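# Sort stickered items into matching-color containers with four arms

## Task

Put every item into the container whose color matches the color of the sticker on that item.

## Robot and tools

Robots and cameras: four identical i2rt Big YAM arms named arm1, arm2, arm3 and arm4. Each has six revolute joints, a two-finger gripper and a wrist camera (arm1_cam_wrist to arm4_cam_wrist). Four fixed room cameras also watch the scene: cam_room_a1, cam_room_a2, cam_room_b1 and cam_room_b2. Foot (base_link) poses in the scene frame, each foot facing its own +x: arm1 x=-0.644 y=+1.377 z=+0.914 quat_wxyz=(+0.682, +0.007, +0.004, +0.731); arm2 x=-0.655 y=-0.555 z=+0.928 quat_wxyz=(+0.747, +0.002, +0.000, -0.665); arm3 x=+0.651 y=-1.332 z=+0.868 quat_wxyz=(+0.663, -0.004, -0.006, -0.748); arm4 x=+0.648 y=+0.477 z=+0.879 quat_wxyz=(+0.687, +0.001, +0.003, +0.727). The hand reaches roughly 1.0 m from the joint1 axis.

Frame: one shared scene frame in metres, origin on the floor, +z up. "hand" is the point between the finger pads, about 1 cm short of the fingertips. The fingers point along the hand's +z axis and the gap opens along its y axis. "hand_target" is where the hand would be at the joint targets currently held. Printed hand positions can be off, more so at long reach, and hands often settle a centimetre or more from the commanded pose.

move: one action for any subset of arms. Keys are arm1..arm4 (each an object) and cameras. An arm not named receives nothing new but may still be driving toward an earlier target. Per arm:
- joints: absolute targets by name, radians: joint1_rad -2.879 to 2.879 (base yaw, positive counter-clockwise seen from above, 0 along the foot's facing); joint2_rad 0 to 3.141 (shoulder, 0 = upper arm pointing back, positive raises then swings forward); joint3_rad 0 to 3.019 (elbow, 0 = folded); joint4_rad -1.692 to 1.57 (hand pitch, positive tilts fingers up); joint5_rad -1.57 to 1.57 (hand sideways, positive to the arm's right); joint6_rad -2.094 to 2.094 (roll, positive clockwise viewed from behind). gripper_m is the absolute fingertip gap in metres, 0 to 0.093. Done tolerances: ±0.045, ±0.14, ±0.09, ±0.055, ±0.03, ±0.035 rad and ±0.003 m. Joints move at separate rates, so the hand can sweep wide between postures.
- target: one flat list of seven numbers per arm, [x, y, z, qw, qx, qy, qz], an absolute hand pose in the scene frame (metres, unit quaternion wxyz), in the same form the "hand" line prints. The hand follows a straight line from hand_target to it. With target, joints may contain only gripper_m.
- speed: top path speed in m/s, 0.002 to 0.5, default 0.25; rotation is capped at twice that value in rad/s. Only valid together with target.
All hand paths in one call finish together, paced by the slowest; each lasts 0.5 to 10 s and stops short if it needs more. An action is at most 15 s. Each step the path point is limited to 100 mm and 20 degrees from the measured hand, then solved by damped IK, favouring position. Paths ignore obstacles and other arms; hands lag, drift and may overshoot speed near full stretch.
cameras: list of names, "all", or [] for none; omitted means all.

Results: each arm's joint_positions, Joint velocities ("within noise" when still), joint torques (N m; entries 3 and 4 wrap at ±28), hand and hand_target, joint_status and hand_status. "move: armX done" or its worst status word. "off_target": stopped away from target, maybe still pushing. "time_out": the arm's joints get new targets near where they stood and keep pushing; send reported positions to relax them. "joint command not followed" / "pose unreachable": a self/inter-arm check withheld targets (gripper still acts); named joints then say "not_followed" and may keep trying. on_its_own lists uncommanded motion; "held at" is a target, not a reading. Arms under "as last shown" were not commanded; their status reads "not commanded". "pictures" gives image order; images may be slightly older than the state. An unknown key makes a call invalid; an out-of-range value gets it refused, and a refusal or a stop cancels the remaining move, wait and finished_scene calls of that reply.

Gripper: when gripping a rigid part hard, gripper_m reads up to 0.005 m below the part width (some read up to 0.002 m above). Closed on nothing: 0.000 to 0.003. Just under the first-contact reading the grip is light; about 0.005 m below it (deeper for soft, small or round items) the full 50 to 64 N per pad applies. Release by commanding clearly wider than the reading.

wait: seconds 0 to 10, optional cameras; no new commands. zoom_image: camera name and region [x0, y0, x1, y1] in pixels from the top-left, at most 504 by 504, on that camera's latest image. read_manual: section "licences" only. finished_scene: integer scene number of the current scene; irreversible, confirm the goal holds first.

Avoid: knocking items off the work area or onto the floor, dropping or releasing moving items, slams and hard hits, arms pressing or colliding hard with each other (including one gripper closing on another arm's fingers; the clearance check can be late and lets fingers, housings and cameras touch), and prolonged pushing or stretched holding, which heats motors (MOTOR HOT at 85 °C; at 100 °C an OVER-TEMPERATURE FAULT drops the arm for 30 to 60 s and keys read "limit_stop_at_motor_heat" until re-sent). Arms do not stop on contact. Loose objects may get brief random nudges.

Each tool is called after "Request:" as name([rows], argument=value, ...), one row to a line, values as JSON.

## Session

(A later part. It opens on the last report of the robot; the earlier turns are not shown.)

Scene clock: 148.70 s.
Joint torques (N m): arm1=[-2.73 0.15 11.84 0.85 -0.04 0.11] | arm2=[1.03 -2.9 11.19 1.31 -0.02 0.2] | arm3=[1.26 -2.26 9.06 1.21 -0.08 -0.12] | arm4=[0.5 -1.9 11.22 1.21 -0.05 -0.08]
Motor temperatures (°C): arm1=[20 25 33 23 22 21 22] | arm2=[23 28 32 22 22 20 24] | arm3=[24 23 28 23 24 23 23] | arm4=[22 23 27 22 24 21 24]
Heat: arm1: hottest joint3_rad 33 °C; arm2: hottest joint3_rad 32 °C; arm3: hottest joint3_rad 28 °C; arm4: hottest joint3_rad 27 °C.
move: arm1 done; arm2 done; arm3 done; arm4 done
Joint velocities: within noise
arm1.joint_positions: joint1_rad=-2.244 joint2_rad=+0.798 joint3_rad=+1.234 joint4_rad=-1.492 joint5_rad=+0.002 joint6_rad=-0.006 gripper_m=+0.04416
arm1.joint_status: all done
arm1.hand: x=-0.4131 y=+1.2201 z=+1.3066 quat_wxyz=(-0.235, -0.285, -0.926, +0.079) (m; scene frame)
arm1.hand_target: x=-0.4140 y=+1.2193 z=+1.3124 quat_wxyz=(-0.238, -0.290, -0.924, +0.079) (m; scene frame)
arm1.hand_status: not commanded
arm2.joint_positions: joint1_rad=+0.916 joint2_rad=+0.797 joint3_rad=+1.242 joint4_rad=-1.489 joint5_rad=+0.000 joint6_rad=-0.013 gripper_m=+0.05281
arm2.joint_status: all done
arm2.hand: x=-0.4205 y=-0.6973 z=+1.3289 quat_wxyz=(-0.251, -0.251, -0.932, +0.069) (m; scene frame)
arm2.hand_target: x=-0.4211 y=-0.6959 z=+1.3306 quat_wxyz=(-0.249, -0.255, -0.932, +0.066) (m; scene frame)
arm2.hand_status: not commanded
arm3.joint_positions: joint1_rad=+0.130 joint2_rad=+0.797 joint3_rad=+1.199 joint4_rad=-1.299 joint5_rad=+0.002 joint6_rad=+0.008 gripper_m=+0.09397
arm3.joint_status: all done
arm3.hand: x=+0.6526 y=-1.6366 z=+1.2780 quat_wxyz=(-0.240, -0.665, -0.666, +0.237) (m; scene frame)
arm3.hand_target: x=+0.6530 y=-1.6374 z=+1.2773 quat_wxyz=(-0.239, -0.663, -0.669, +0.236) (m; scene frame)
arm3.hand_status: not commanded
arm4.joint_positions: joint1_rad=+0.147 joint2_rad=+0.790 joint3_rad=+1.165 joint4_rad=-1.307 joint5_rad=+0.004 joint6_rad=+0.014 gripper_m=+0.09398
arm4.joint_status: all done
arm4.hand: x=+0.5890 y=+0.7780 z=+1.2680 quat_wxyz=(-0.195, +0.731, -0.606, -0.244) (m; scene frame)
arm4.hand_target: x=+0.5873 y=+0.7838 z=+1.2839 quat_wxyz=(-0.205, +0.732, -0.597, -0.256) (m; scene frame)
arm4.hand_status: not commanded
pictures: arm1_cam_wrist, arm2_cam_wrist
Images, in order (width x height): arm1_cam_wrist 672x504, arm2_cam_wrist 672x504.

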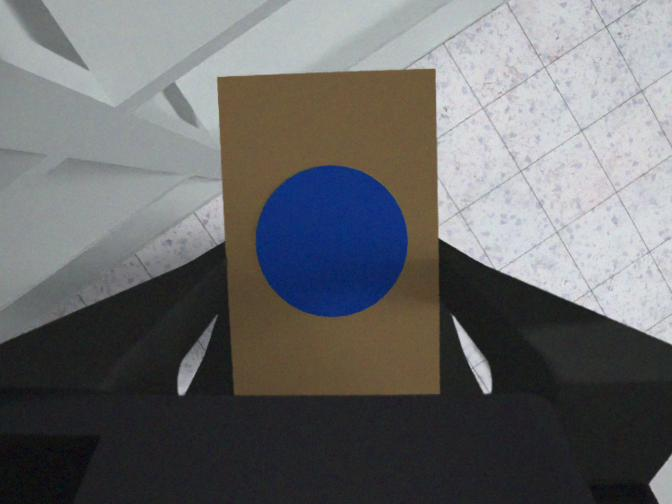

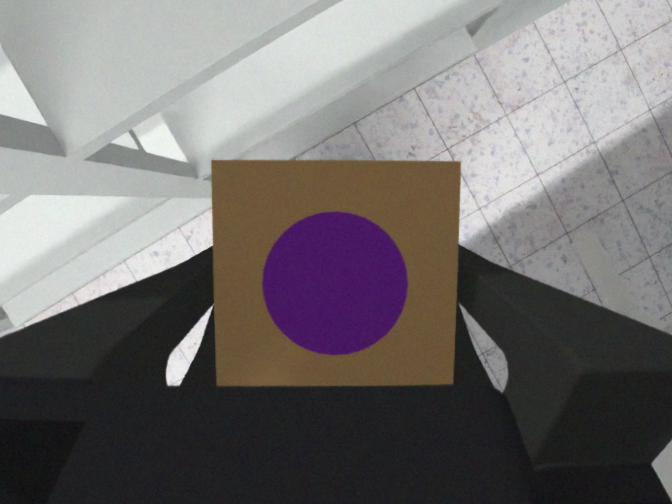

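Request:
move(arm1={"target": [-0.10, 0.995, 1.16, 0.2749, 0.2880, 0.9133, -0.0867], "speed": 0.15}, arm2={"target": [-0.11, -0.878, 1.16, 0.2781, 0.2519, 0.9239, -0.0758], "speed": 0.15}, cameras=["arm1_cam_wrist", "arm2_cam_wrist"])

Request:
move(arm1={"target": [0.01, 0.920, 1.105, 0.2749, 0.2880, 0.9133, -0.0867], "speed": 0.12}, arm2={"target": [0.01, -0.945, 1.105, 0.2781, 0.2519, 0.9239, -0.0758], "speed": 0.12}, cameras=["arm1_cam_wrist", "arm2_cam_wrist", "cam_room_a1", "cam_room_a2"])

Scene clock: 160.07 s.
Joint torques (N m): arm1=[-2.32 -14.51 17.62 1.8 -0.04 0.11] | arm2=[1.2 -16.5 16.76 2.52 0.1 0.18] | arm3=[1.32 -2.14 9.07 1.18 -0.07 -0.13] | arm4=[0.62 -2.02 11.17 1.14 -0.04 -0.09]
Motor temperatures (°C): arm1=[20 25 34 23 21 21 22] | arm2=[23 27 33 22 22 20 24] | arm3=[24 23 28 23 24 23 23] | arm4=[22 23 28 22 24 21 24]
Heat: arm1: hottest joint3_rad 34 °C; arm2: hottest joint3_rad 33 °C; arm3: hottest joint3_rad 28 °C; arm4: hottest joint3_rad 28 °C.
move: arm1 off_target; arm2 off_target
Joint velocities: within noise
arm1.joint_positions: joint1_rad=-2.245 joint2_rad=+1.703 joint3_rad=+1.535 joint4_rad=-0.888 joint5_rad=-0.007 joint6_rad=-0.006 gripper_m=+0.04416
arm1.joint_status: not commanded
arm1.hand: x=-0.1167 y=+1.0148 z=+1.1239 quat_wxyz=(-0.236, -0.284, -0.926, +0.074) (m; scene frame)
arm1.hand_target: x=-0.1026 y=+0.9968 z=+1.1606 quat_wxyz=(-0.275, -0.288, -0.913, +0.087) (m; scene frame)
arm1.hand_status: off_target (0.044 m and 4.9 deg from the pose sent, 0.413 m and 4.9 deg at the start)
arm2.joint_positions: joint1_rad=+0.916 joint2_rad=+1.634 joint3_rad=+1.408 joint4_rad=-0.832 joint5_rad=+0.000 joint6_rad=-0.013 gripper_m=+0.05281
arm2.joint_status: not commanded
arm2.hand: x=-0.1347 y=-0.8669 z=+1.1323 quat_wxyz=(-0.244, -0.251, -0.934, +0.067) (m; scene frame)
arm2.hand_target: x=-0.1122 y=-0.8765 z=+1.1607 quat_wxyz=(-0.279, -0.252, -0.924, +0.076) (m; scene frame)
arm2.hand_status: off_target (0.039 m and 4.1 deg from the pose sent, 0.397 m and 3.3 deg at the start)
arm3, arm4: as last shown
arm3.joint_positions: joint1_rad=+0.130 joint2_rad=+0.797 joint3_rad=+1.199 joint4_rad=-1.299 joint5_rad=+0.002 joint6_rad=+0.007 gripper_m=+0.09397
pictures: arm1_cam_wrist, arm2_cam_wrist
Images, in order (width x height): arm1_cam_wrist 672x504, arm2_cam_wrist 672x504.

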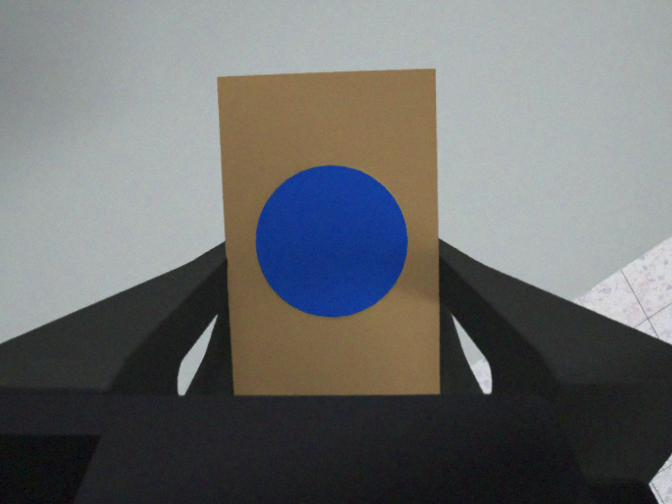

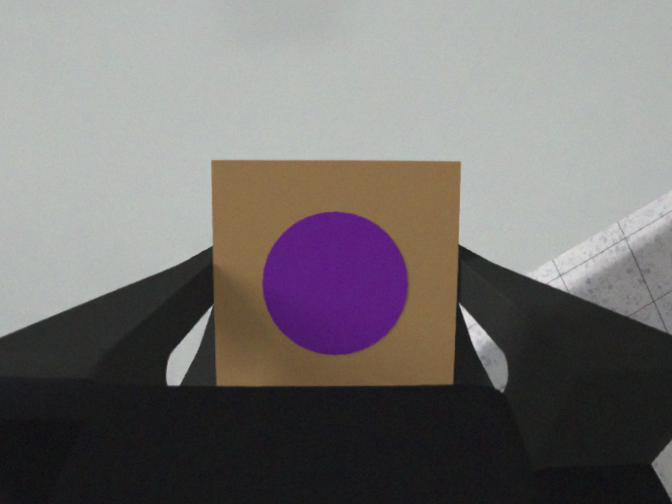

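Scene clock: 162.07 s.
Joint torques (N m): arm1=[-2.49 -20.48 17.66 0.87 0.03 0.11] | arm2=[1.55 -22.12 17.03 1.32 0.15 0.21] | arm3=[1.38 -2.14 9.09 1.2 -0.08 -0.13] | arm4=[0.97 -1.44 11.15 1.21 -0.03 -0.1]
Motor temperatures (°C): arm1=[20 25 34 23 21 21 22] | arm2=[23 27 34 22 22 20 24] | arm3=[24 23 28 23 24 23 23] | arm4=[22 23 28 22 24 21 24]
Heat: arm1: hottest joint3_rad 34 °C; arm2: hottest joint3_rad 34 °C; arm3: hottest joint3_rad 28 °C; arm4: hottest joint3_rad 28 °C.
move: arm1 off_target; arm2 off_target
Joint velocities: within noise
arm1.joint_positions: joint1_rad=-2.245 joint2_rad=+2.098 joint3_rad=+1.987 joint4_rad=-0.916 joint5_rad=-0.007 joint6_rad=-0.006 gripper_m=+0.04416
arm1.joint_status: not commanded
arm1.hand: x=-0.0014 y=+0.9346 z=+1.0731 quat_wxyz=(-0.249, -0.283, -0.923, +0.078) (m; scene frame)
arm1.hand_target: x=+0.0081 y=+0.9214 z=+1.1051 quat_wxyz=(-0.275, -0.288, -0.913, +0.087) (m; scene frame)
arm1.hand_status: off_target (0.037 m and 3.3 deg from the pose sent, 0.159 m and 4.9 deg at the start)
arm2.joint_positions: joint1_rad=+0.918 joint2_rad=+2.023 joint3_rad=+1.833 joint4_rad=-0.829 joint5_rad=+0.002 joint6_rad=-0.013 gripper_m=+0.05281
arm2.joint_status: not commanded
arm2.hand: x=-0.0088 y=-0.9407 z=+1.0877 quat_wxyz=(-0.262, -0.249, -0.929, +0.073) (m; scene frame)
arm2.hand_target: x=+0.0087 y=-0.9441 z=+1.1052 quat_wxyz=(-0.279, -0.252, -0.924, +0.076) (m; scene frame)
arm2.hand_status: off_target (0.026 m and 2.0 deg from the pose sent, 0.167 m and 4.2 deg at the start)
arm3, arm4: as last shown
pictures: arm1_cam_wrist, arm2_cam_wrist, cam_room_a1, cam_room_a2
Images, in order (width x height): arm1_cam_wrist 672x504, arm2_cam_wrist 672x504, cam_room_a1 672x504, cam_room_a2 672x504.

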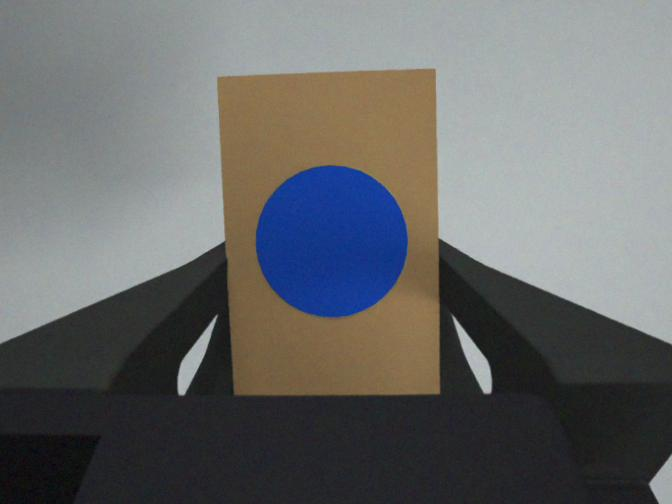

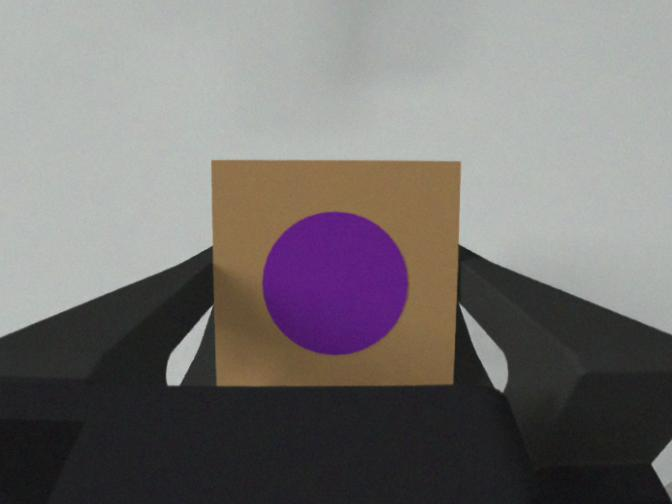

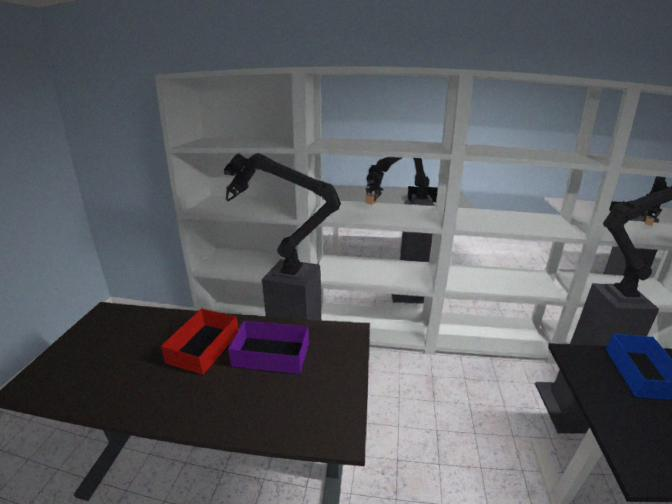

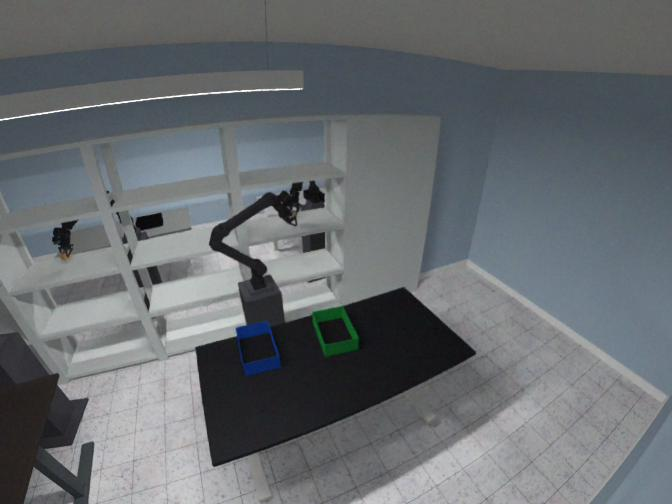

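Request:
move(arm1={"target": [0.012, 0.915, 1.073, 0.2812, 0.2873, 0.9114, -0.0887], "speed": 0.08}, arm2={"target": [0.015, -0.946, 1.064, 0.2781, 0.2519, 0.9239, -0.0758], "speed": 0.08}, cameras=["cam_room_a1", "cam_room_a2"])

Request:
zoom_image(camera="cam_room_a1", region=[330, 150, 430, 225])

Request:
zoom_image(camera="cam_room_a1", region=[600, 165, 672, 240])

Request:
zoom_image(camera="cam_room_a2", region=[20, 200, 120, 275])

Request:
zoom_image(camera="cam_room_a2", region=[240, 165, 340, 240])

Scene clock: 175.37 s.
Joint torques (N m): arm1=[-3.02 -19.43 13.3 1.96 -0.04 0.06] | arm2=[1.61 -22.18 13.31 2.74 0.15 0.22] | arm3=[1.38 -2.32 9.11 1.24 -0.07 -0.12] | arm4=[0.62 -1.9 11.23 1.24 -0.04 -0.11]
Motor temperatures (°C): arm1=[20 26 35 23 21 21 22] | arm2=[23 28 34 22 22 20 24] | arm3=[24 23 28 23 24 23 23] | arm4=[22 22 30 22 24 21 24]
Heat: arm1: hottest joint3_rad 35 °C; arm2: hottest joint3_rad 34 °C; arm3: hottest joint3_rad 28 °C; arm4: hottest joint3_rad 30 °C.
move: arm1 off_target; arm2 off_target
Joint velocities: within noise
arm1.joint_positions: joint1_rad=-2.245 joint2_rad=+2.114 joint3_rad=+1.987 joint4_rad=-0.860 joint5_rad=-0.007 joint6_rad=-0.006 gripper_m=+0.04416
arm1.joint_status: not commanded
arm1.hand: x=+0.0086 y=+0.9276 z=+1.0683 quat_wxyz=(-0.268, -0.282, -0.918, +0.084) (m; scene frame)
arm1.hand_target: x=+0.0116 y=+0.9153 z=+1.0730 quat_wxyz=(-0.281, -0.287, -0.911, +0.089) (m; scene frame)
arm1.hand_status: off_target (0.014 m and 1.9 deg from the pose sent, 0.024 m and 4.1 deg at the start)
arm2.joint_positions: joint1_rad=+0.919 joint2_rad=+2.060 joint3_rad=+1.833 joint4_rad=-0.781 joint5_rad=+0.003 joint6_rad=-0.011 gripper_m=+0.05281
arm2.joint_status: not commanded
arm2.hand: x=+0.0006 y=-0.9455 z=+1.0668 quat_wxyz=(-0.267, -0.250, -0.928, +0.075) (m; scene frame)
arm2.hand_target: x=+0.0145 y=-0.9456 z=+1.0642 quat_wxyz=(-0.278, -0.252, -0.924, +0.076) (m; scene frame)
arm2.hand_status: off_target (0.015 m and 1.4 deg from the pose sent, 0.034 m and 2.0 deg at the start)
arm3, arm4: as last shown
pictures: cam_room_a1, cam_room_a2
Images, in order (width x height): cam_room_a1 672x504, cam_room_a2 672x504.

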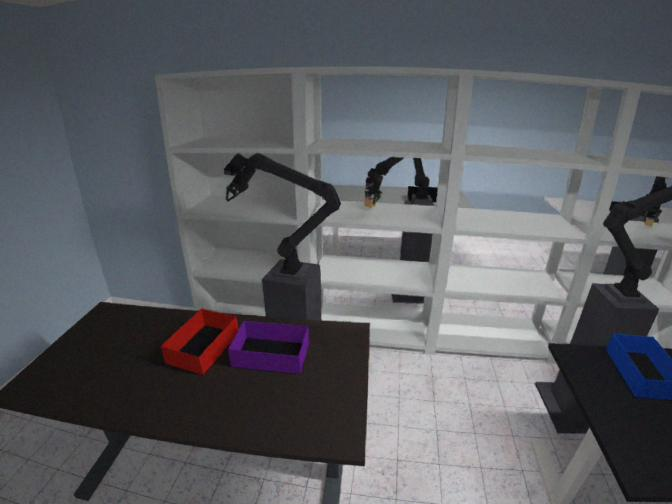

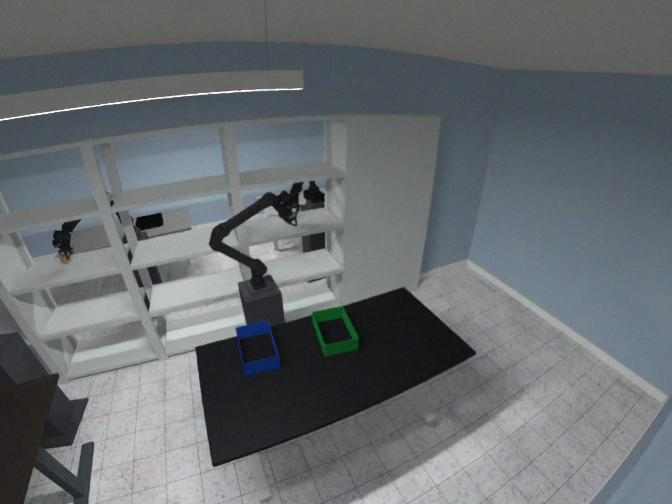

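Scaled by 5.040.

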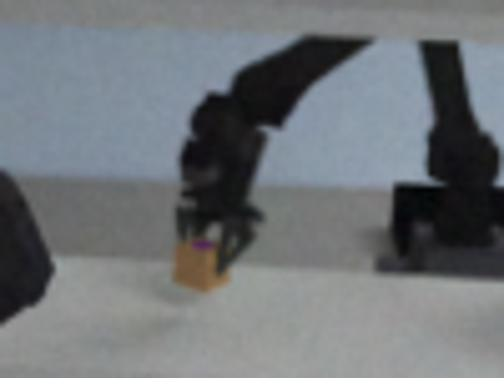

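Scaled by 6.720.

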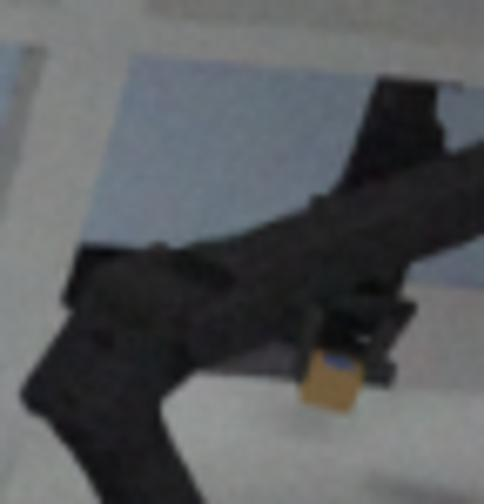

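Scaled by 5.040.

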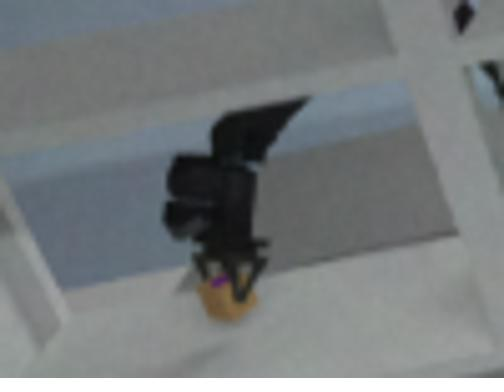

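Scaled by 5.040.

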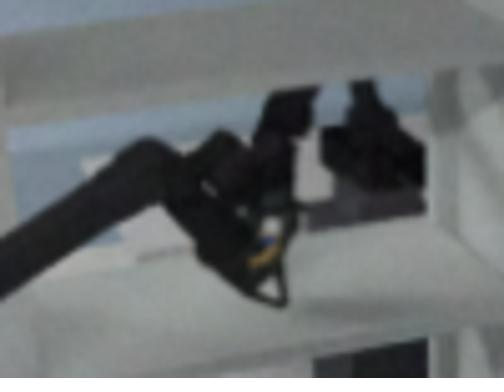

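Request:
move(arm1={"target": [0.008, 0.917, 1.045, 0.2684, 0.2892, 0.9150, -0.0846], "speed": 0.08}, arm2={"target": [0.013, -0.946, 1.040, 0.2738, 0.2525, 0.9252, -0.0746], "speed": 0.08}, cameras=["cam_room_a1", "cam_room_a2"])

Request:
zoom_image(camera="cam_room_a1", region=[330, 150, 430, 225])

Request:
zoom_image(camera="cam_room_a1", region=[600, 165, 672, 240])

Scene clock: 181.50 s.
Joint torques (N m): arm1=[-2.84 -19.72 11.74 1.98 -0.05 0.12] | arm2=[1.38 -22.01 10.51 2.78 0.14 0.2] | arm3=[1.38 -2.26 9.07 1.26 -0.08 -0.14] | arm4=[0.97 -1.96 10.97 1.42 -0.04 -0.06]
Motor temperatures (°C): arm1=[20 26 35 23 21 21 22] | arm2=[23 28 34 22 22 20 24] | arm3=[24 23 28 23 24 23 23] | arm4=[22 22 30 22 24 21 24]
Heat: arm1: hottest joint3_rad 35 °C; arm2: hottest joint3_rad 34 °C; arm3: hottest joint3_rad 28 °C; arm4: hottest joint3_rad 30 °C.
move: arm1 off_target; arm2 off_target
Joint velocities: within noise
arm1.joint_positions: joint1_rad=-2.245 joint2_rad=+2.134 joint3_rad=+1.966 joint4_rad=-0.836 joint5_rad=-0.007 joint6_rad=-0.006 gripper_m=+0.04416
arm1.joint_status: not commanded
arm1.hand: x=+0.0082 y=+0.9277 z=+1.0459 quat_wxyz=(-0.260, -0.282, -0.920, +0.082) (m; scene frame)
arm1.hand_target: x=+0.0079 y=+0.9172 z=+1.0452 quat_wxyz=(-0.268, -0.289, -0.915, +0.085) (m; scene frame)
arm1.hand_status: off_target (0.011 m and 1.4 deg from the pose sent, 0.026 m and 0.9 deg at the start)
arm2.joint_positions: joint1_rad=+0.919 joint2_rad=+2.071 joint3_rad=+1.833 joint4_rad=-0.741 joint5_rad=+0.003 joint6_rad=-0.011 gripper_m=+0.05281
arm2.joint_status: not commanded
arm2.hand: x=+0.0078 y=-0.9497 z=+1.0637 quat_wxyz=(-0.281, -0.249, -0.924, +0.078) (m; scene frame)
arm2.hand_target: x=+0.0123 y=-0.9456 z=+1.0402 quat_wxyz=(-0.274, -0.252, -0.925, +0.075) (m; scene frame)
arm2.hand_status: off_target (0.025 m and 1.0 deg from the pose sent, 0.029 m and 0.9 deg at the start)
arm3, arm4: as last shown
pictures: cam_room_a1, cam_room_a2
Images, in order (width x height): cam_room_a1 672x504, cam_room_a2 672x504.

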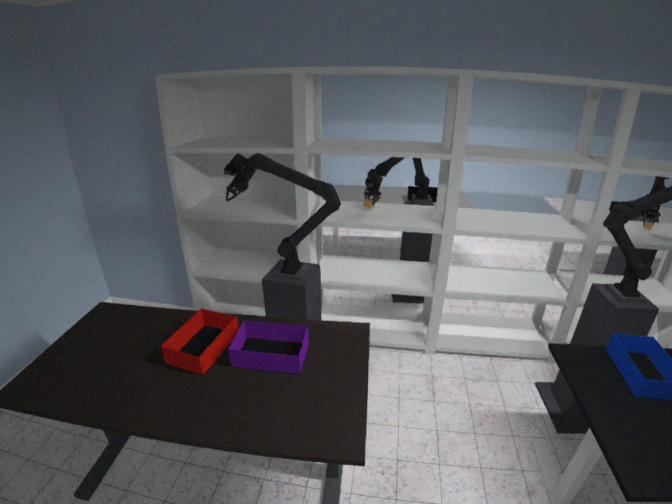

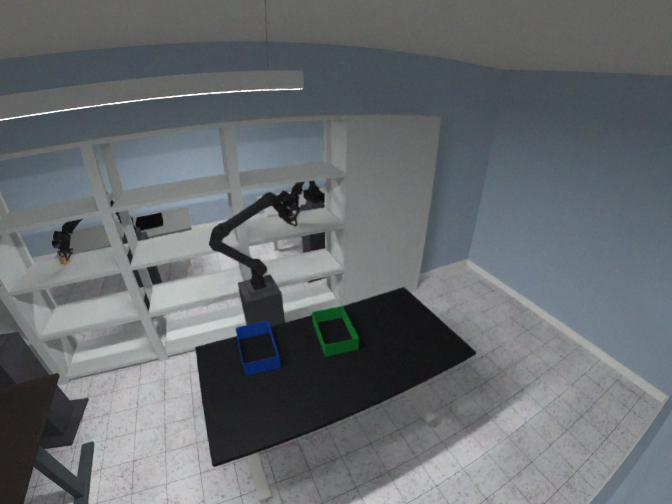

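Scaled by 5.040.

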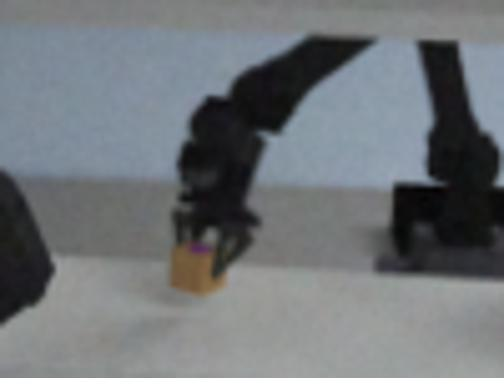

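Scaled by 6.720.

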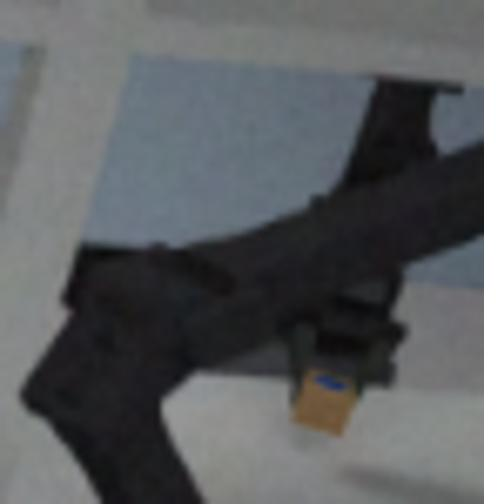

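Request:
move(arm1={"target": [0.006, 0.918, 1.026, 0.2684, 0.2892, 0.9150, -0.0846], "speed": 0.05}, arm2={"target": [0.010, -0.945, 1.020, 0.2655, 0.2537, 0.9276, -0.0724], "speed": 0.05}, cameras=["cam_room_a1"])

Request:
zoom_image(camera="cam_room_a1", region=[330, 150, 430, 225])

Request:
zoom_image(camera="cam_room_a1", region=[600, 165, 672, 240])

Scene clock: 187.53 s.
Joint torques (N m): arm1=[-3.02 -19.72 11.54 2.15 -0.03 0.08] | arm2=[1.38 -22.24 10.4 2.8 0.12 0.21] | arm3=[1.26 -2.26 9.11 1.25 -0.07 -0.13] | arm4=[0.97 -2.32 11.17 1.26 -0.05 -0.08]
Motor temperatures (°C): arm1=[20 27 35 23 21 21 22] | arm2=[23 28 34 22 22 20 24] | arm3=[24 23 28 23 24 23 23] | arm4=[22 22 31 22 24 21 24]
Heat: arm1: hottest joint3_rad 35 °C; arm2: hottest joint3_rad 34 °C; arm3: hottest joint3_rad 28 °C; arm4: hottest joint3_rad 31 °C.
move: arm1 off_target; arm2 off_target
Joint velocities: within noise
arm1.joint_positions: joint1_rad=-2.246 joint2_rad=+2.135 joint3_rad=+1.926 joint4_rad=-0.789 joint5_rad=-0.007 joint6_rad=-0.006 gripper_m=+0.04416
arm1.joint_status: not commanded
arm1.hand: x=+0.0067 y=+0.9282 z=+1.0310 quat_wxyz=(-0.263, -0.282, -0.919, +0.083) (m; scene frame)
arm1.hand_target: x=+0.0057 y=+0.9182 z=+1.0260 quat_wxyz=(-0.268, -0.289, -0.915, +0.085) (m; scene frame)
arm1.hand_status: off_target (0.011 m and 1.1 deg from the pose sent, 0.022 m and 1.4 deg at the start)
arm2.joint_positions: joint1_rad=+0.919 joint2_rad=+2.090 joint3_rad=+1.813 joint4_rad=-0.723 joint5_rad=+0.003 joint6_rad=-0.011 gripper_m=+0.05281
arm2.joint_status: not commanded
arm2.hand: x=+0.0058 y=-0.9484 z=+1.0423 quat_wxyz=(-0.271, -0.250, -0.927, +0.076) (m; scene frame)
arm2.hand_target: x=+0.0093 y=-0.9446 z=+1.0203 quat_wxyz=(-0.265, -0.254, -0.927, +0.072) (m; scene frame)
arm2.hand_status: off_target (0.023 m and 0.9 deg from the pose sent, 0.044 m and 2.0 deg at the start)
arm3, arm4: as last shown
pictures: cam_room_a1
Images, in order (width x height): cam_room_a1 672x504.

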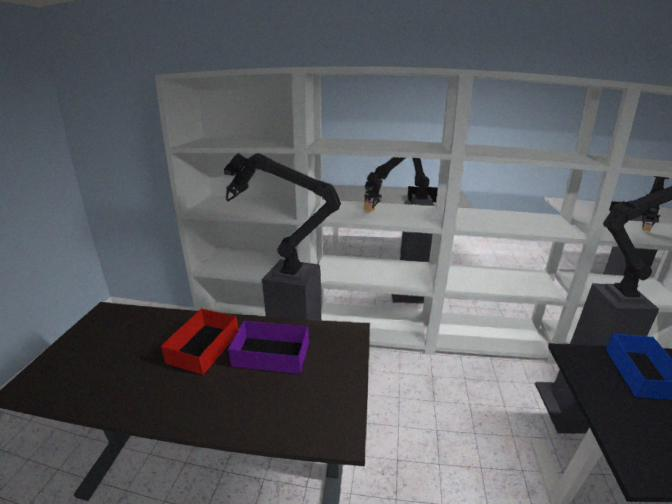

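Scaled by 5.040.

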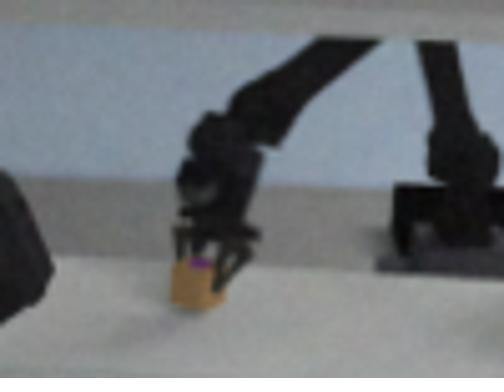

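Scaled by 6.720.

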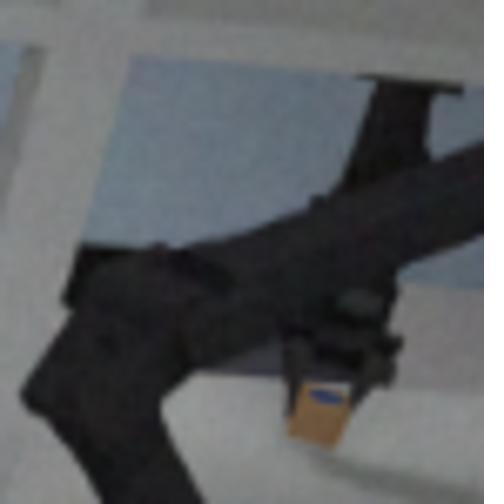

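Request:
move(arm1={"target": [0.006, 0.918, 1.005, 0.2684, 0.2892, 0.9150, -0.0846], "speed": 0.04}, arm2={"target": [0.008, -0.944, 0.998, 0.2655, 0.2537, 0.9276, -0.0724], "speed": 0.04}, cameras=["cam_room_a1"])

Request:
zoom_image(camera="cam_room_a1", region=[330, 150, 430, 225])

Request:
zoom_image(camera="cam_room_a1", region=[600, 165, 672, 240])

Scene clock: 193.77 s.
Joint torques (N m): arm1=[-2.2 -19.66 11.45 2.04 -0.05 0.08] | arm2=[1.49 -21.6 9.87 2.73 0.1 0.19] | arm3=[1.2 -2.26 9.09 1.25 -0.08 -0.13] | arm4=[0.38 -2.26 11.18 1.17 -0.04 -0.1]
Motor temperatures (°C): arm1=[20 27 35 23 21 21 22] | arm2=[23 28 34 22 22 20 25] | arm3=[24 23 28 23 24 23 23] | arm4=[22 22 32 22 24 21 24]
Heat: arm1: hottest joint3_rad 35 °C; arm2: hottest joint3_rad 34 °C; arm3: hottest joint3_rad 28 °C; arm4: hottest joint3_rad 32 °C.
move: arm1 off_target; arm2 off_target
Joint velocities: within noise
arm1.joint_positions: joint1_rad=-2.246 joint2_rad=+2.151 joint3_rad=+1.896 joint4_rad=-0.742 joint5_rad=-0.007 joint6_rad=-0.006 gripper_m=+0.04416
arm1.joint_status: not commanded
arm1.hand: x=+0.0067 y=+0.9277 z=+1.0094 quat_wxyz=(-0.263, -0.282, -0.919, +0.083) (m; scene frame)
arm1.hand_target: x=+0.0058 y=+0.9181 z=+1.0050 quat_wxyz=(-0.268, -0.289, -0.915, +0.085) (m; scene frame)
arm1.hand_status: off_target (0.011 m and 1.1 deg from the pose sent, 0.028 m and 1.1 deg at the start)
arm2.joint_positions: joint1_rad=+0.919 joint2_rad=+2.097 joint3_rad=+1.780 joint4_rad=-0.670 joint5_rad=+0.003 joint6_rad=-0.010 gripper_m=+0.05281
arm2.joint_status: not commanded
arm2.hand: x=+0.0061 y=-0.9486 z=+1.0280 quat_wxyz=(-0.277, -0.250, -0.925, +0.077) (m; scene frame)
arm2.hand_target: x=+0.0070 y=-0.9434 z=+0.9984 quat_wxyz=(-0.265, -0.254, -0.927, +0.073) (m; scene frame)
arm2.hand_status: off_target (0.030 m and 1.6 deg from the pose sent, 0.045 m and 0.9 deg at the start)
arm3, arm4: as last shown
pictures: cam_room_a1
Images, in order (width x height): cam_room_a1 672x504.

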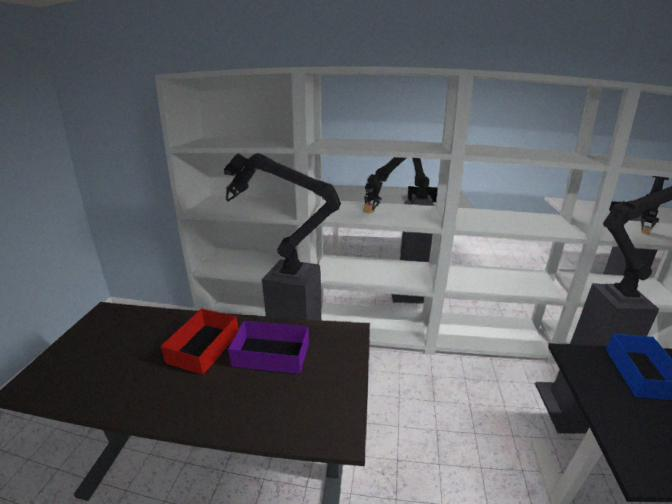

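Scaled by 5.040.

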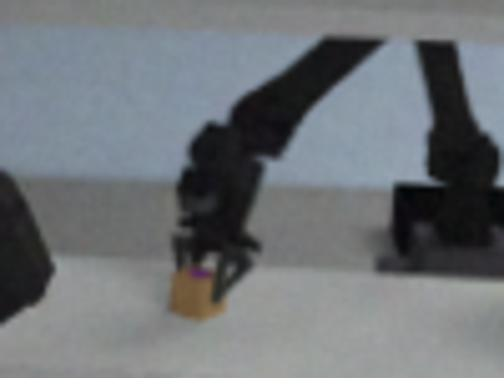

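Scaled by 6.720.

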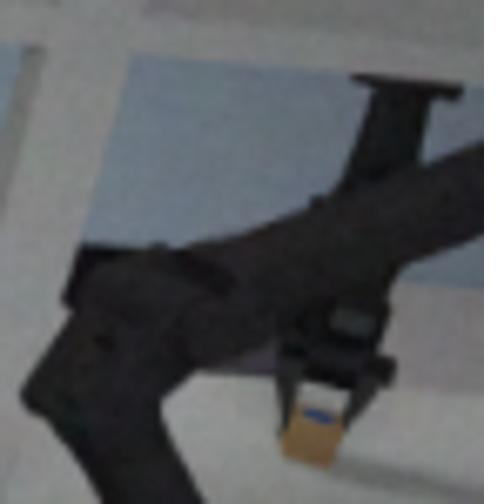

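Request:
move(arm1={"target": [0.006, 0.918, 0.988, 0.2684, 0.2892, 0.9150, -0.0846], "speed": 0.04}, arm2={"target": [0.006, -0.943, 0.982, 0.2571, 0.2550, 0.9293, -0.0701], "speed": 0.04}, cameras=["cam_room_a1", "arm1_cam_wrist", "arm2_cam_wrist"])

Request:
zoom_image(camera="cam_room_a1", region=[330, 150, 430, 225])

Request:
zoom_image(camera="cam_room_a1", region=[600, 165, 672, 240])

Scene clock: 204.70 s.
Joint torques (N m): arm1=[-2.84 -18.78 10.41 1.87 0.02 0.11] | arm2=[1.38 -20.37 9.26 2.74 0.12 0.19] | arm3=[1.26 -2.26 9.09 1.21 -0.09 -0.11] | arm4=[0.5 -1.9 11.29 1.13 -0.03 -0.08]
Motor temperatures (°C): arm1=[20 27 35 23 21 21 22] | arm2=[23 28 34 22 22 20 25] | arm3=[24 23 28 23 24 23 23] | arm4=[22 22 32 22 24 21 24]
Heat: arm1: hottest joint3_rad 35 °C; arm2: hottest joint3_rad 34 °C; arm3: hottest joint3_rad 28 °C; arm4: hottest joint3_rad 32 °C.
move: arm1 off_target; arm2 off_target
Joint velocities: within noise
arm1.joint_positions: joint1_rad=-2.246 joint2_rad=+2.151 joint3_rad=+1.886 joint4_rad=-0.706 joint5_rad=-0.008 joint6_rad=-0.006 gripper_m=+0.04416
arm1.joint_status: not commanded
arm1.hand: x=+0.0103 y=+0.9253 z=+1.0090 quat_wxyz=(-0.275, -0.281, -0.915, +0.086) (m; scene frame)
arm1.hand_target: x=+0.0055 y=+0.9185 z=+0.9882 quat_wxyz=(-0.268, -0.289, -0.915, +0.085) (m; scene frame)
arm1.hand_status: off_target (0.023 m and 1.2 deg from the pose sent, 0.024 m and 1.1 deg at the start)
arm2.joint_positions: joint1_rad=+0.919 joint2_rad=+2.097 joint3_rad=+1.776 joint4_rad=-0.661 joint5_rad=+0.003 joint6_rad=-0.008 gripper_m=+0.05281
arm2.joint_status: not commanded
arm2.hand: x=+0.0065 y=-0.9489 z=+1.0272 quat_wxyz=(-0.280, -0.250, -0.924, +0.078) (m; scene frame)
arm2.hand_target: x=+0.0040 y=-0.9419 z=+0.9831 quat_wxyz=(-0.257, -0.255, -0.930, +0.070) (m; scene frame)
arm2.hand_status: off_target (0.046 m and 2.9 deg from the pose sent, 0.046 m and 2.6 deg at the start)
arm3, arm4: as last shown
pictures: arm1_cam_wrist, arm2_cam_wrist, cam_room_a1
Images, in order (width x height): arm1_cam_wrist 672x504, arm2_cam_wrist 672x504, cam_room_a1 672x504.

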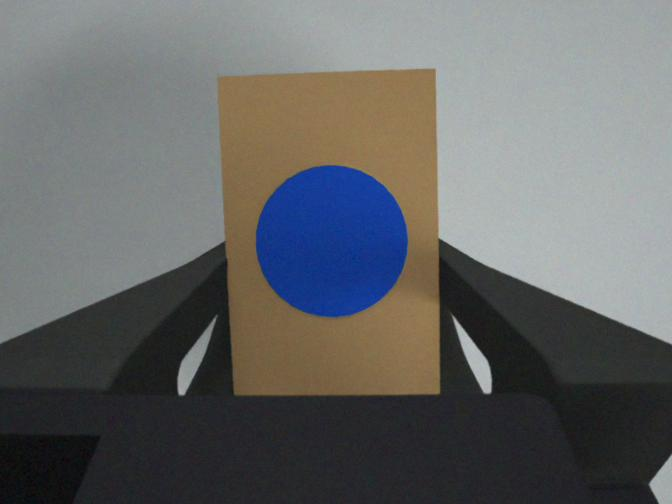

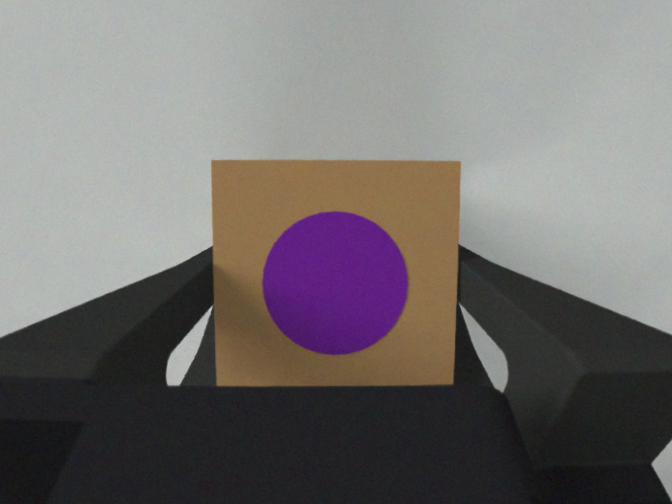

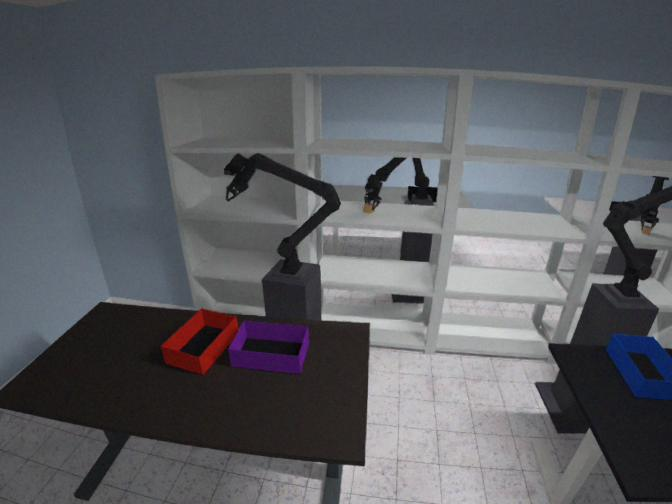

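Scaled by 5.040.

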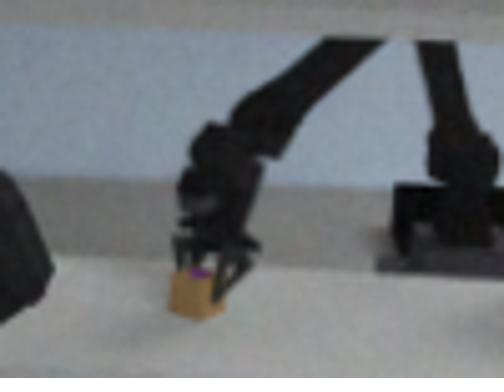

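Scaled by 6.720.

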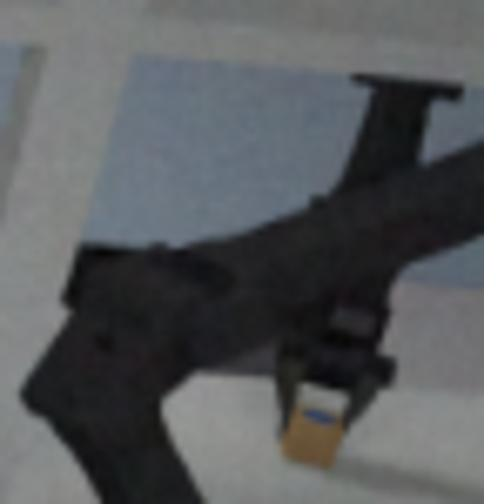

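Request:
move(arm1={"target": [0.006, 0.918, 1.004, 0.2749, 0.2880, 0.9133, -0.0867], "speed": 0.05}, arm2={"target": [0.006, -0.943, 1.012, 0.2781, 0.2519, 0.9239, -0.0758], "speed": 0.05}, cameras=["arm1_cam_wrist", "arm2_cam_wrist"])

Scene clock: 243.73 s.
Joint torques (N m): arm1=[-2.61 -20.19 11 1.61 0 0.07] | arm2=[1.32 -23.88 9.02 2.67 0.08 0.15] | arm3=[1.32 -2.14 9.13 1.24 -0.08 -0.13] | arm4=[0.97 -2.08 11.04 1.22 -0.03 -0.07]
Motor temperatures (°C): arm1=[20 27 34 23 21 21 23] | arm2=[23 29 32 22 22 20 25] | arm3=[24 23 28 23 24 23 23] | arm4=[22 22 35 22 24 21 24]
Heat: arm1: hottest joint3_rad 34 °C; arm2: hottest joint3_rad 32 °C; arm3: hottest joint3_rad 28 °C; arm4: hottest joint3_rad 35 °C.
move: arm1 done; arm2 off_target
Joint velocities: within noise
arm1.joint_positions: joint1_rad=-2.246 joint2_rad=+2.151 joint3_rad=+1.886 joint4_rad=-0.706 joint5_rad=-0.008 joint6_rad=-0.006 gripper_m=+0.04416
arm1.joint_status: not commanded
arm1.hand: x=+0.0103 y=+0.9254 z=+1.0090 quat_wxyz=(-0.275, -0.281, -0.915, +0.086) (m; scene frame)
arm1.hand_target: x=+0.0060 y=+0.9182 z=+1.0040 quat_wxyz=(-0.275, -0.288, -0.913, +0.087) (m; scene frame)
arm1.hand_status: done (0.010 m and 0.8 deg from the pose sent, 0.010 m and 0.8 deg at the start)
arm2.joint_positions: joint1_rad=+0.919 joint2_rad=+2.095 joint3_rad=+1.771 joint4_rad=-0.649 joint5_rad=+0.003 joint6_rad=-0.008 gripper_m=+0.05281
arm2.joint_status: not commanded
arm2.hand: x=+0.0073 y=-0.9493 z=+1.0272 quat_wxyz=(-0.283, -0.250, -0.922, +0.079) (m; scene frame)
arm2.hand_target: x=+0.0058 y=-0.9429 z=+1.0122 quat_wxyz=(-0.278, -0.252, -0.924, +0.076) (m; scene frame)
arm2.hand_status: off_target (0.017 m and 0.8 deg from the pose sent, 0.016 m and 0.4 deg at the start)
arm3.joint_positions: joint1_rad=+0.130 joint2_rad=+0.797 joint3_rad=+1.199 joint4_rad=-1.299 joint5_rad=+0.002 joint6_rad=+0.007 gripper_m=+0.09397
arm3.joint_status: not commanded
arm3.hand: x=+0.6526 y=-1.6366 z=+1.2780 quat_wxyz=(-0.240, -0.665, -0.666, +0.237) (m; scene frame)
arm3.hand_target: x=+0.6530 y=-1.6374 z=+1.2773 quat_wxyz=(-0.239, -0.663, -0.669, +0.236) (m; scene frame)
arm3.hand_status: not commanded
arm4.joint_positions: joint1_rad=+0.147 joint2_rad=+0.790 joint3_rad=+1.165 joint4_rad=-1.307 joint5_rad=+0.004 joint6_rad=+0.014 gripper_m=+0.09398
arm4.joint_status: not commanded
arm4.hand: x=+0.5890 y=+0.7780 z=+1.2680 quat_wxyz=(-0.195, +0.731, -0.606, -0.244) (m; scene frame)
arm4.hand_target: x=+0.5873 y=+0.7838 z=+1.2839 quat_wxyz=(-0.205, +0.732, -0.597, -0.256) (m; scene frame)
arm4.hand_status: not commanded
pictures: arm1_cam_wrist, arm2_cam_wrist
Images, in order (width x height): arm1_cam_wrist 672x504, arm2_cam_wrist 672x504.

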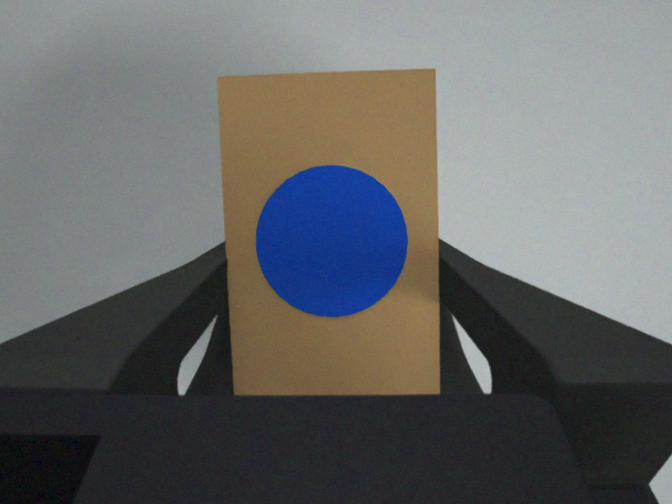

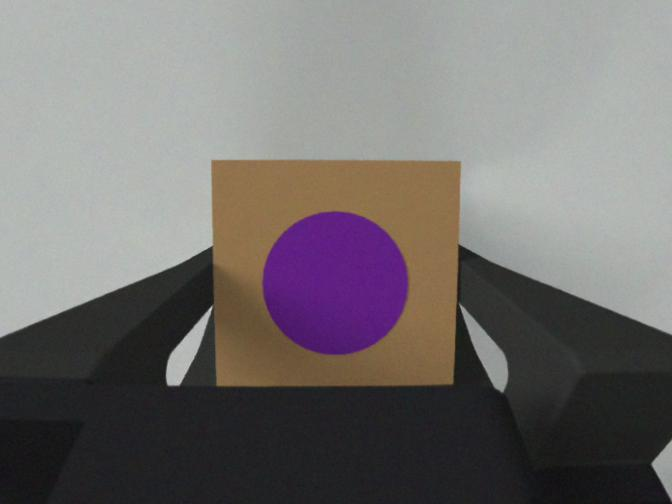

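Request:
move(arm1={"joints": {"gripper_m": 0.093}}, arm2={"joints": {"gripper_m": 0.093}}, cameras=["arm1_cam_wrist", "arm2_cam_wrist"])

Request:
move(arm1={"target": [-0.04, 0.96, 1.14, 0.2749, 0.2880, 0.9133, -0.0867], "speed": 0.12}, arm2={"target": [-0.045, -0.91, 1.14, 0.2781, 0.2519, 0.9239, -0.0758], "speed": 0.12}, cameras=["arm1_cam_wrist", "arm2_cam_wrist"])

Scene clock: 251.10 s.
Joint torques (N m): arm1=[-2.96 -19.9 11.18 1.57 -0.02 0.07] | arm2=[1.32 -23.88 9.89 2.58 0.08 0.16] | arm3=[1.32 -2.2 9.11 1.25 -0.08 -0.12] | arm4=[1.14 -1.85 11.08 1.26 -0.05 -0.09]
Motor temperatures (°C): arm1=[20 27 34 23 21 21 23] | arm2=[23 28 32 22 22 20 25] | arm3=[24 23 29 23 24 23 23] | arm4=[22 22 35 22 24 21 24]
Heat: arm1: hottest joint3_rad 34 °C; arm2: hottest joint3_rad 32 °C; arm3: hottest joint3_rad 29 °C; arm4: hottest joint3_rad 35 °C.
move: arm1 done; arm2 done
Joint velocities: within noise
arm1.joint_positions: joint1_rad=-2.247 joint2_rad=+2.151 joint3_rad=+1.882 joint4_rad=-0.706 joint5_rad=-0.009 joint6_rad=-0.006 gripper_m=+0.09296
arm1.joint_status: all done
arm1.hand: x=+0.0092 y=+0.9259 z=+1.0071 quat_wxyz=(-0.273, -0.282, -0.916, +0.086) (m; scene frame)
arm1.hand_target: x=+0.0058 y=+0.9180 z=+1.0039 quat_wxyz=(-0.275, -0.288, -0.913, +0.087) (m; scene frame)
arm1.hand_status: not commanded
arm2.joint_positions: joint1_rad=+0.919 joint2_rad=+2.095 joint3_rad=+1.760 joint4_rad=-0.647 joint5_rad=+0.003 joint6_rad=-0.008 gripper_m=+0.09293
arm2.joint_status: all done
arm2.hand: x=+0.0044 y=-0.9476 z=+1.0218 quat_wxyz=(-0.279, -0.250, -0.924, +0.078) (m; scene frame)
arm2.hand_target: x=+0.0058 y=-0.9429 z=+1.0122 quat_wxyz=(-0.278, -0.252, -0.924, +0.076) (m; scene frame)
arm2.hand_status: not commanded
arm3, arm4: as last shown
pictures: arm1_cam_wrist, arm2_cam_wrist
Images, in order (width x height): arm1_cam_wrist 672x504, arm2_cam_wrist 672x504.

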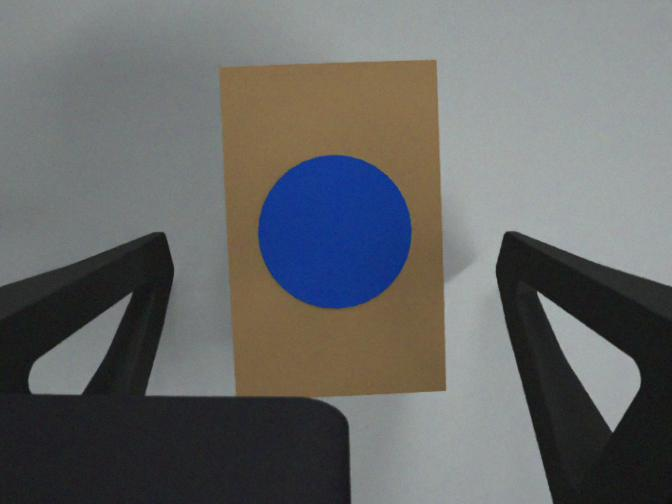

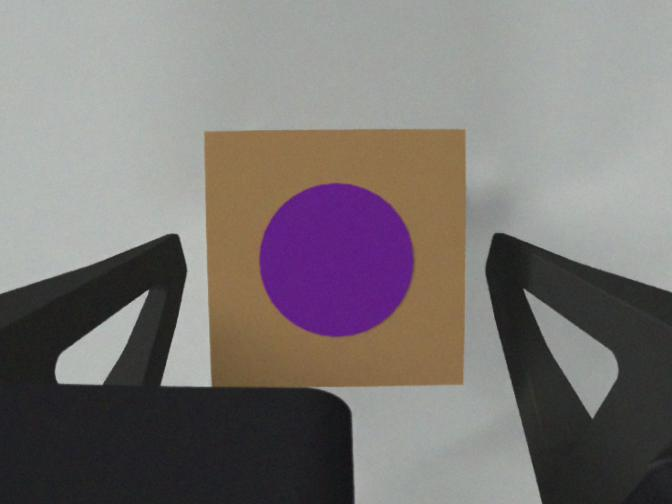

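Scene clock: 253.03 s.
Joint torques (N m): arm1=[-1.79 -19.72 11.45 0.87 0.05 0.1] | arm2=[1.55 -22.12 10.32 1.33 0.15 0.19] | arm3=[1.08 -2.26 9.1 1.26 -0.07 -0.12] | arm4=[0.62 -1.49 11.21 1.25 0.01 -0.07]
Motor temperatures (°C): arm1=[20 27 34 23 21 21 23] | arm2=[23 28 32 22 22 20 25] | arm3=[24 23 29 23 24 23 23] | arm4=[22 22 35 22 24 21 24]
Heat: arm1: hottest joint3_rad 34 °C; arm2: hottest joint3_rad 32 °C; arm3: hottest joint3_rad 29 °C; arm4: hottest joint3_rad 35 °C.
move: arm1 off_target; arm2 off_target
Joint velocities: within noise
arm1.joint_positions: joint1_rad=-2.247 joint2_rad=+1.924 joint3_rad=+1.839 joint4_rad=-0.893 joint5_rad=-0.005 joint6_rad=-0.002 gripper_m=+0.09296
arm1.joint_status: not commanded
arm1.hand: x=-0.0367 y=+0.9580 z=+1.1291 quat_wxyz=(-0.272, -0.284, -0.915, +0.086) (m; scene frame)
arm1.hand_target: x=-0.0400 y=+0.9599 z=+1.1399 quat_wxyz=(-0.275, -0.288, -0.913, +0.087) (m; scene frame)
arm1.hand_status: off_target (0.012 m and 0.6 deg from the pose sent, 0.146 m and 0.8 deg at the start)
arm2.joint_positions: joint1_rad=+0.921 joint2_rad=+1.857 joint3_rad=+1.714 joint4_rad=-0.819 joint5_rad=+0.005 joint6_rad=-0.007 gripper_m=+0.09293
arm2.joint_status: not commanded
arm2.hand: x=-0.0424 y=-0.9190 z=+1.1462 quat_wxyz=(-0.289, -0.249, -0.921, +0.080) (m; scene frame)
arm2.hand_target: x=-0.0450 y=-0.9101 z=+1.1400 quat_wxyz=(-0.278, -0.252, -0.924, +0.076) (m; scene frame)
arm2.hand_status: off_target (0.011 m and 1.4 deg from the pose sent, 0.134 m and 0.3 deg at the start)
arm3, arm4: as last shown
pictures: arm1_cam_wrist, arm2_cam_wrist
Images, in order (width x height): arm1_cam_wrist 672x504, arm2_cam_wrist 672x504.

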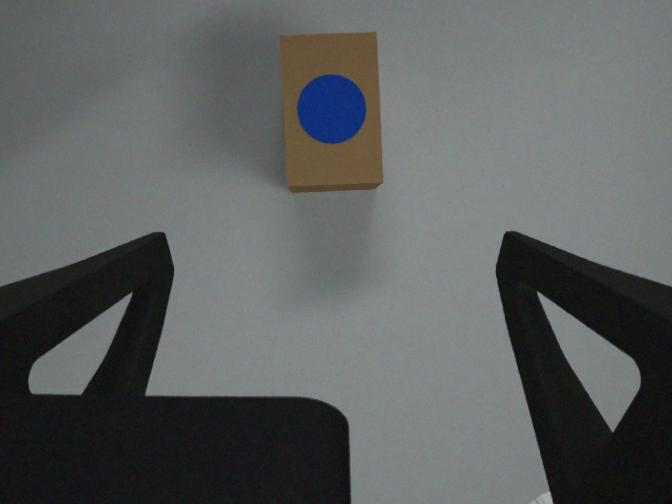

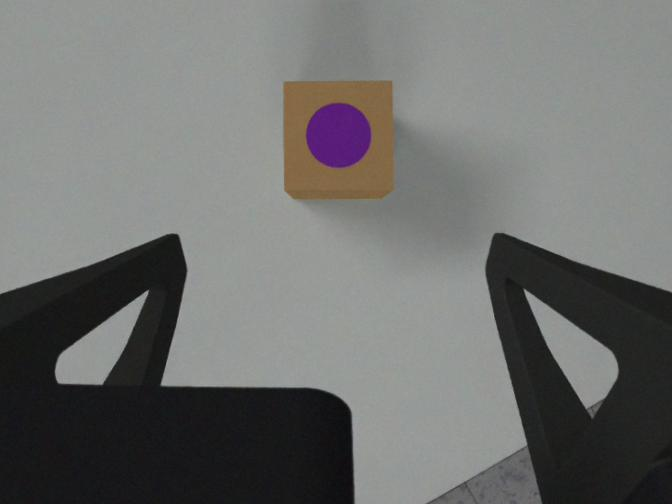

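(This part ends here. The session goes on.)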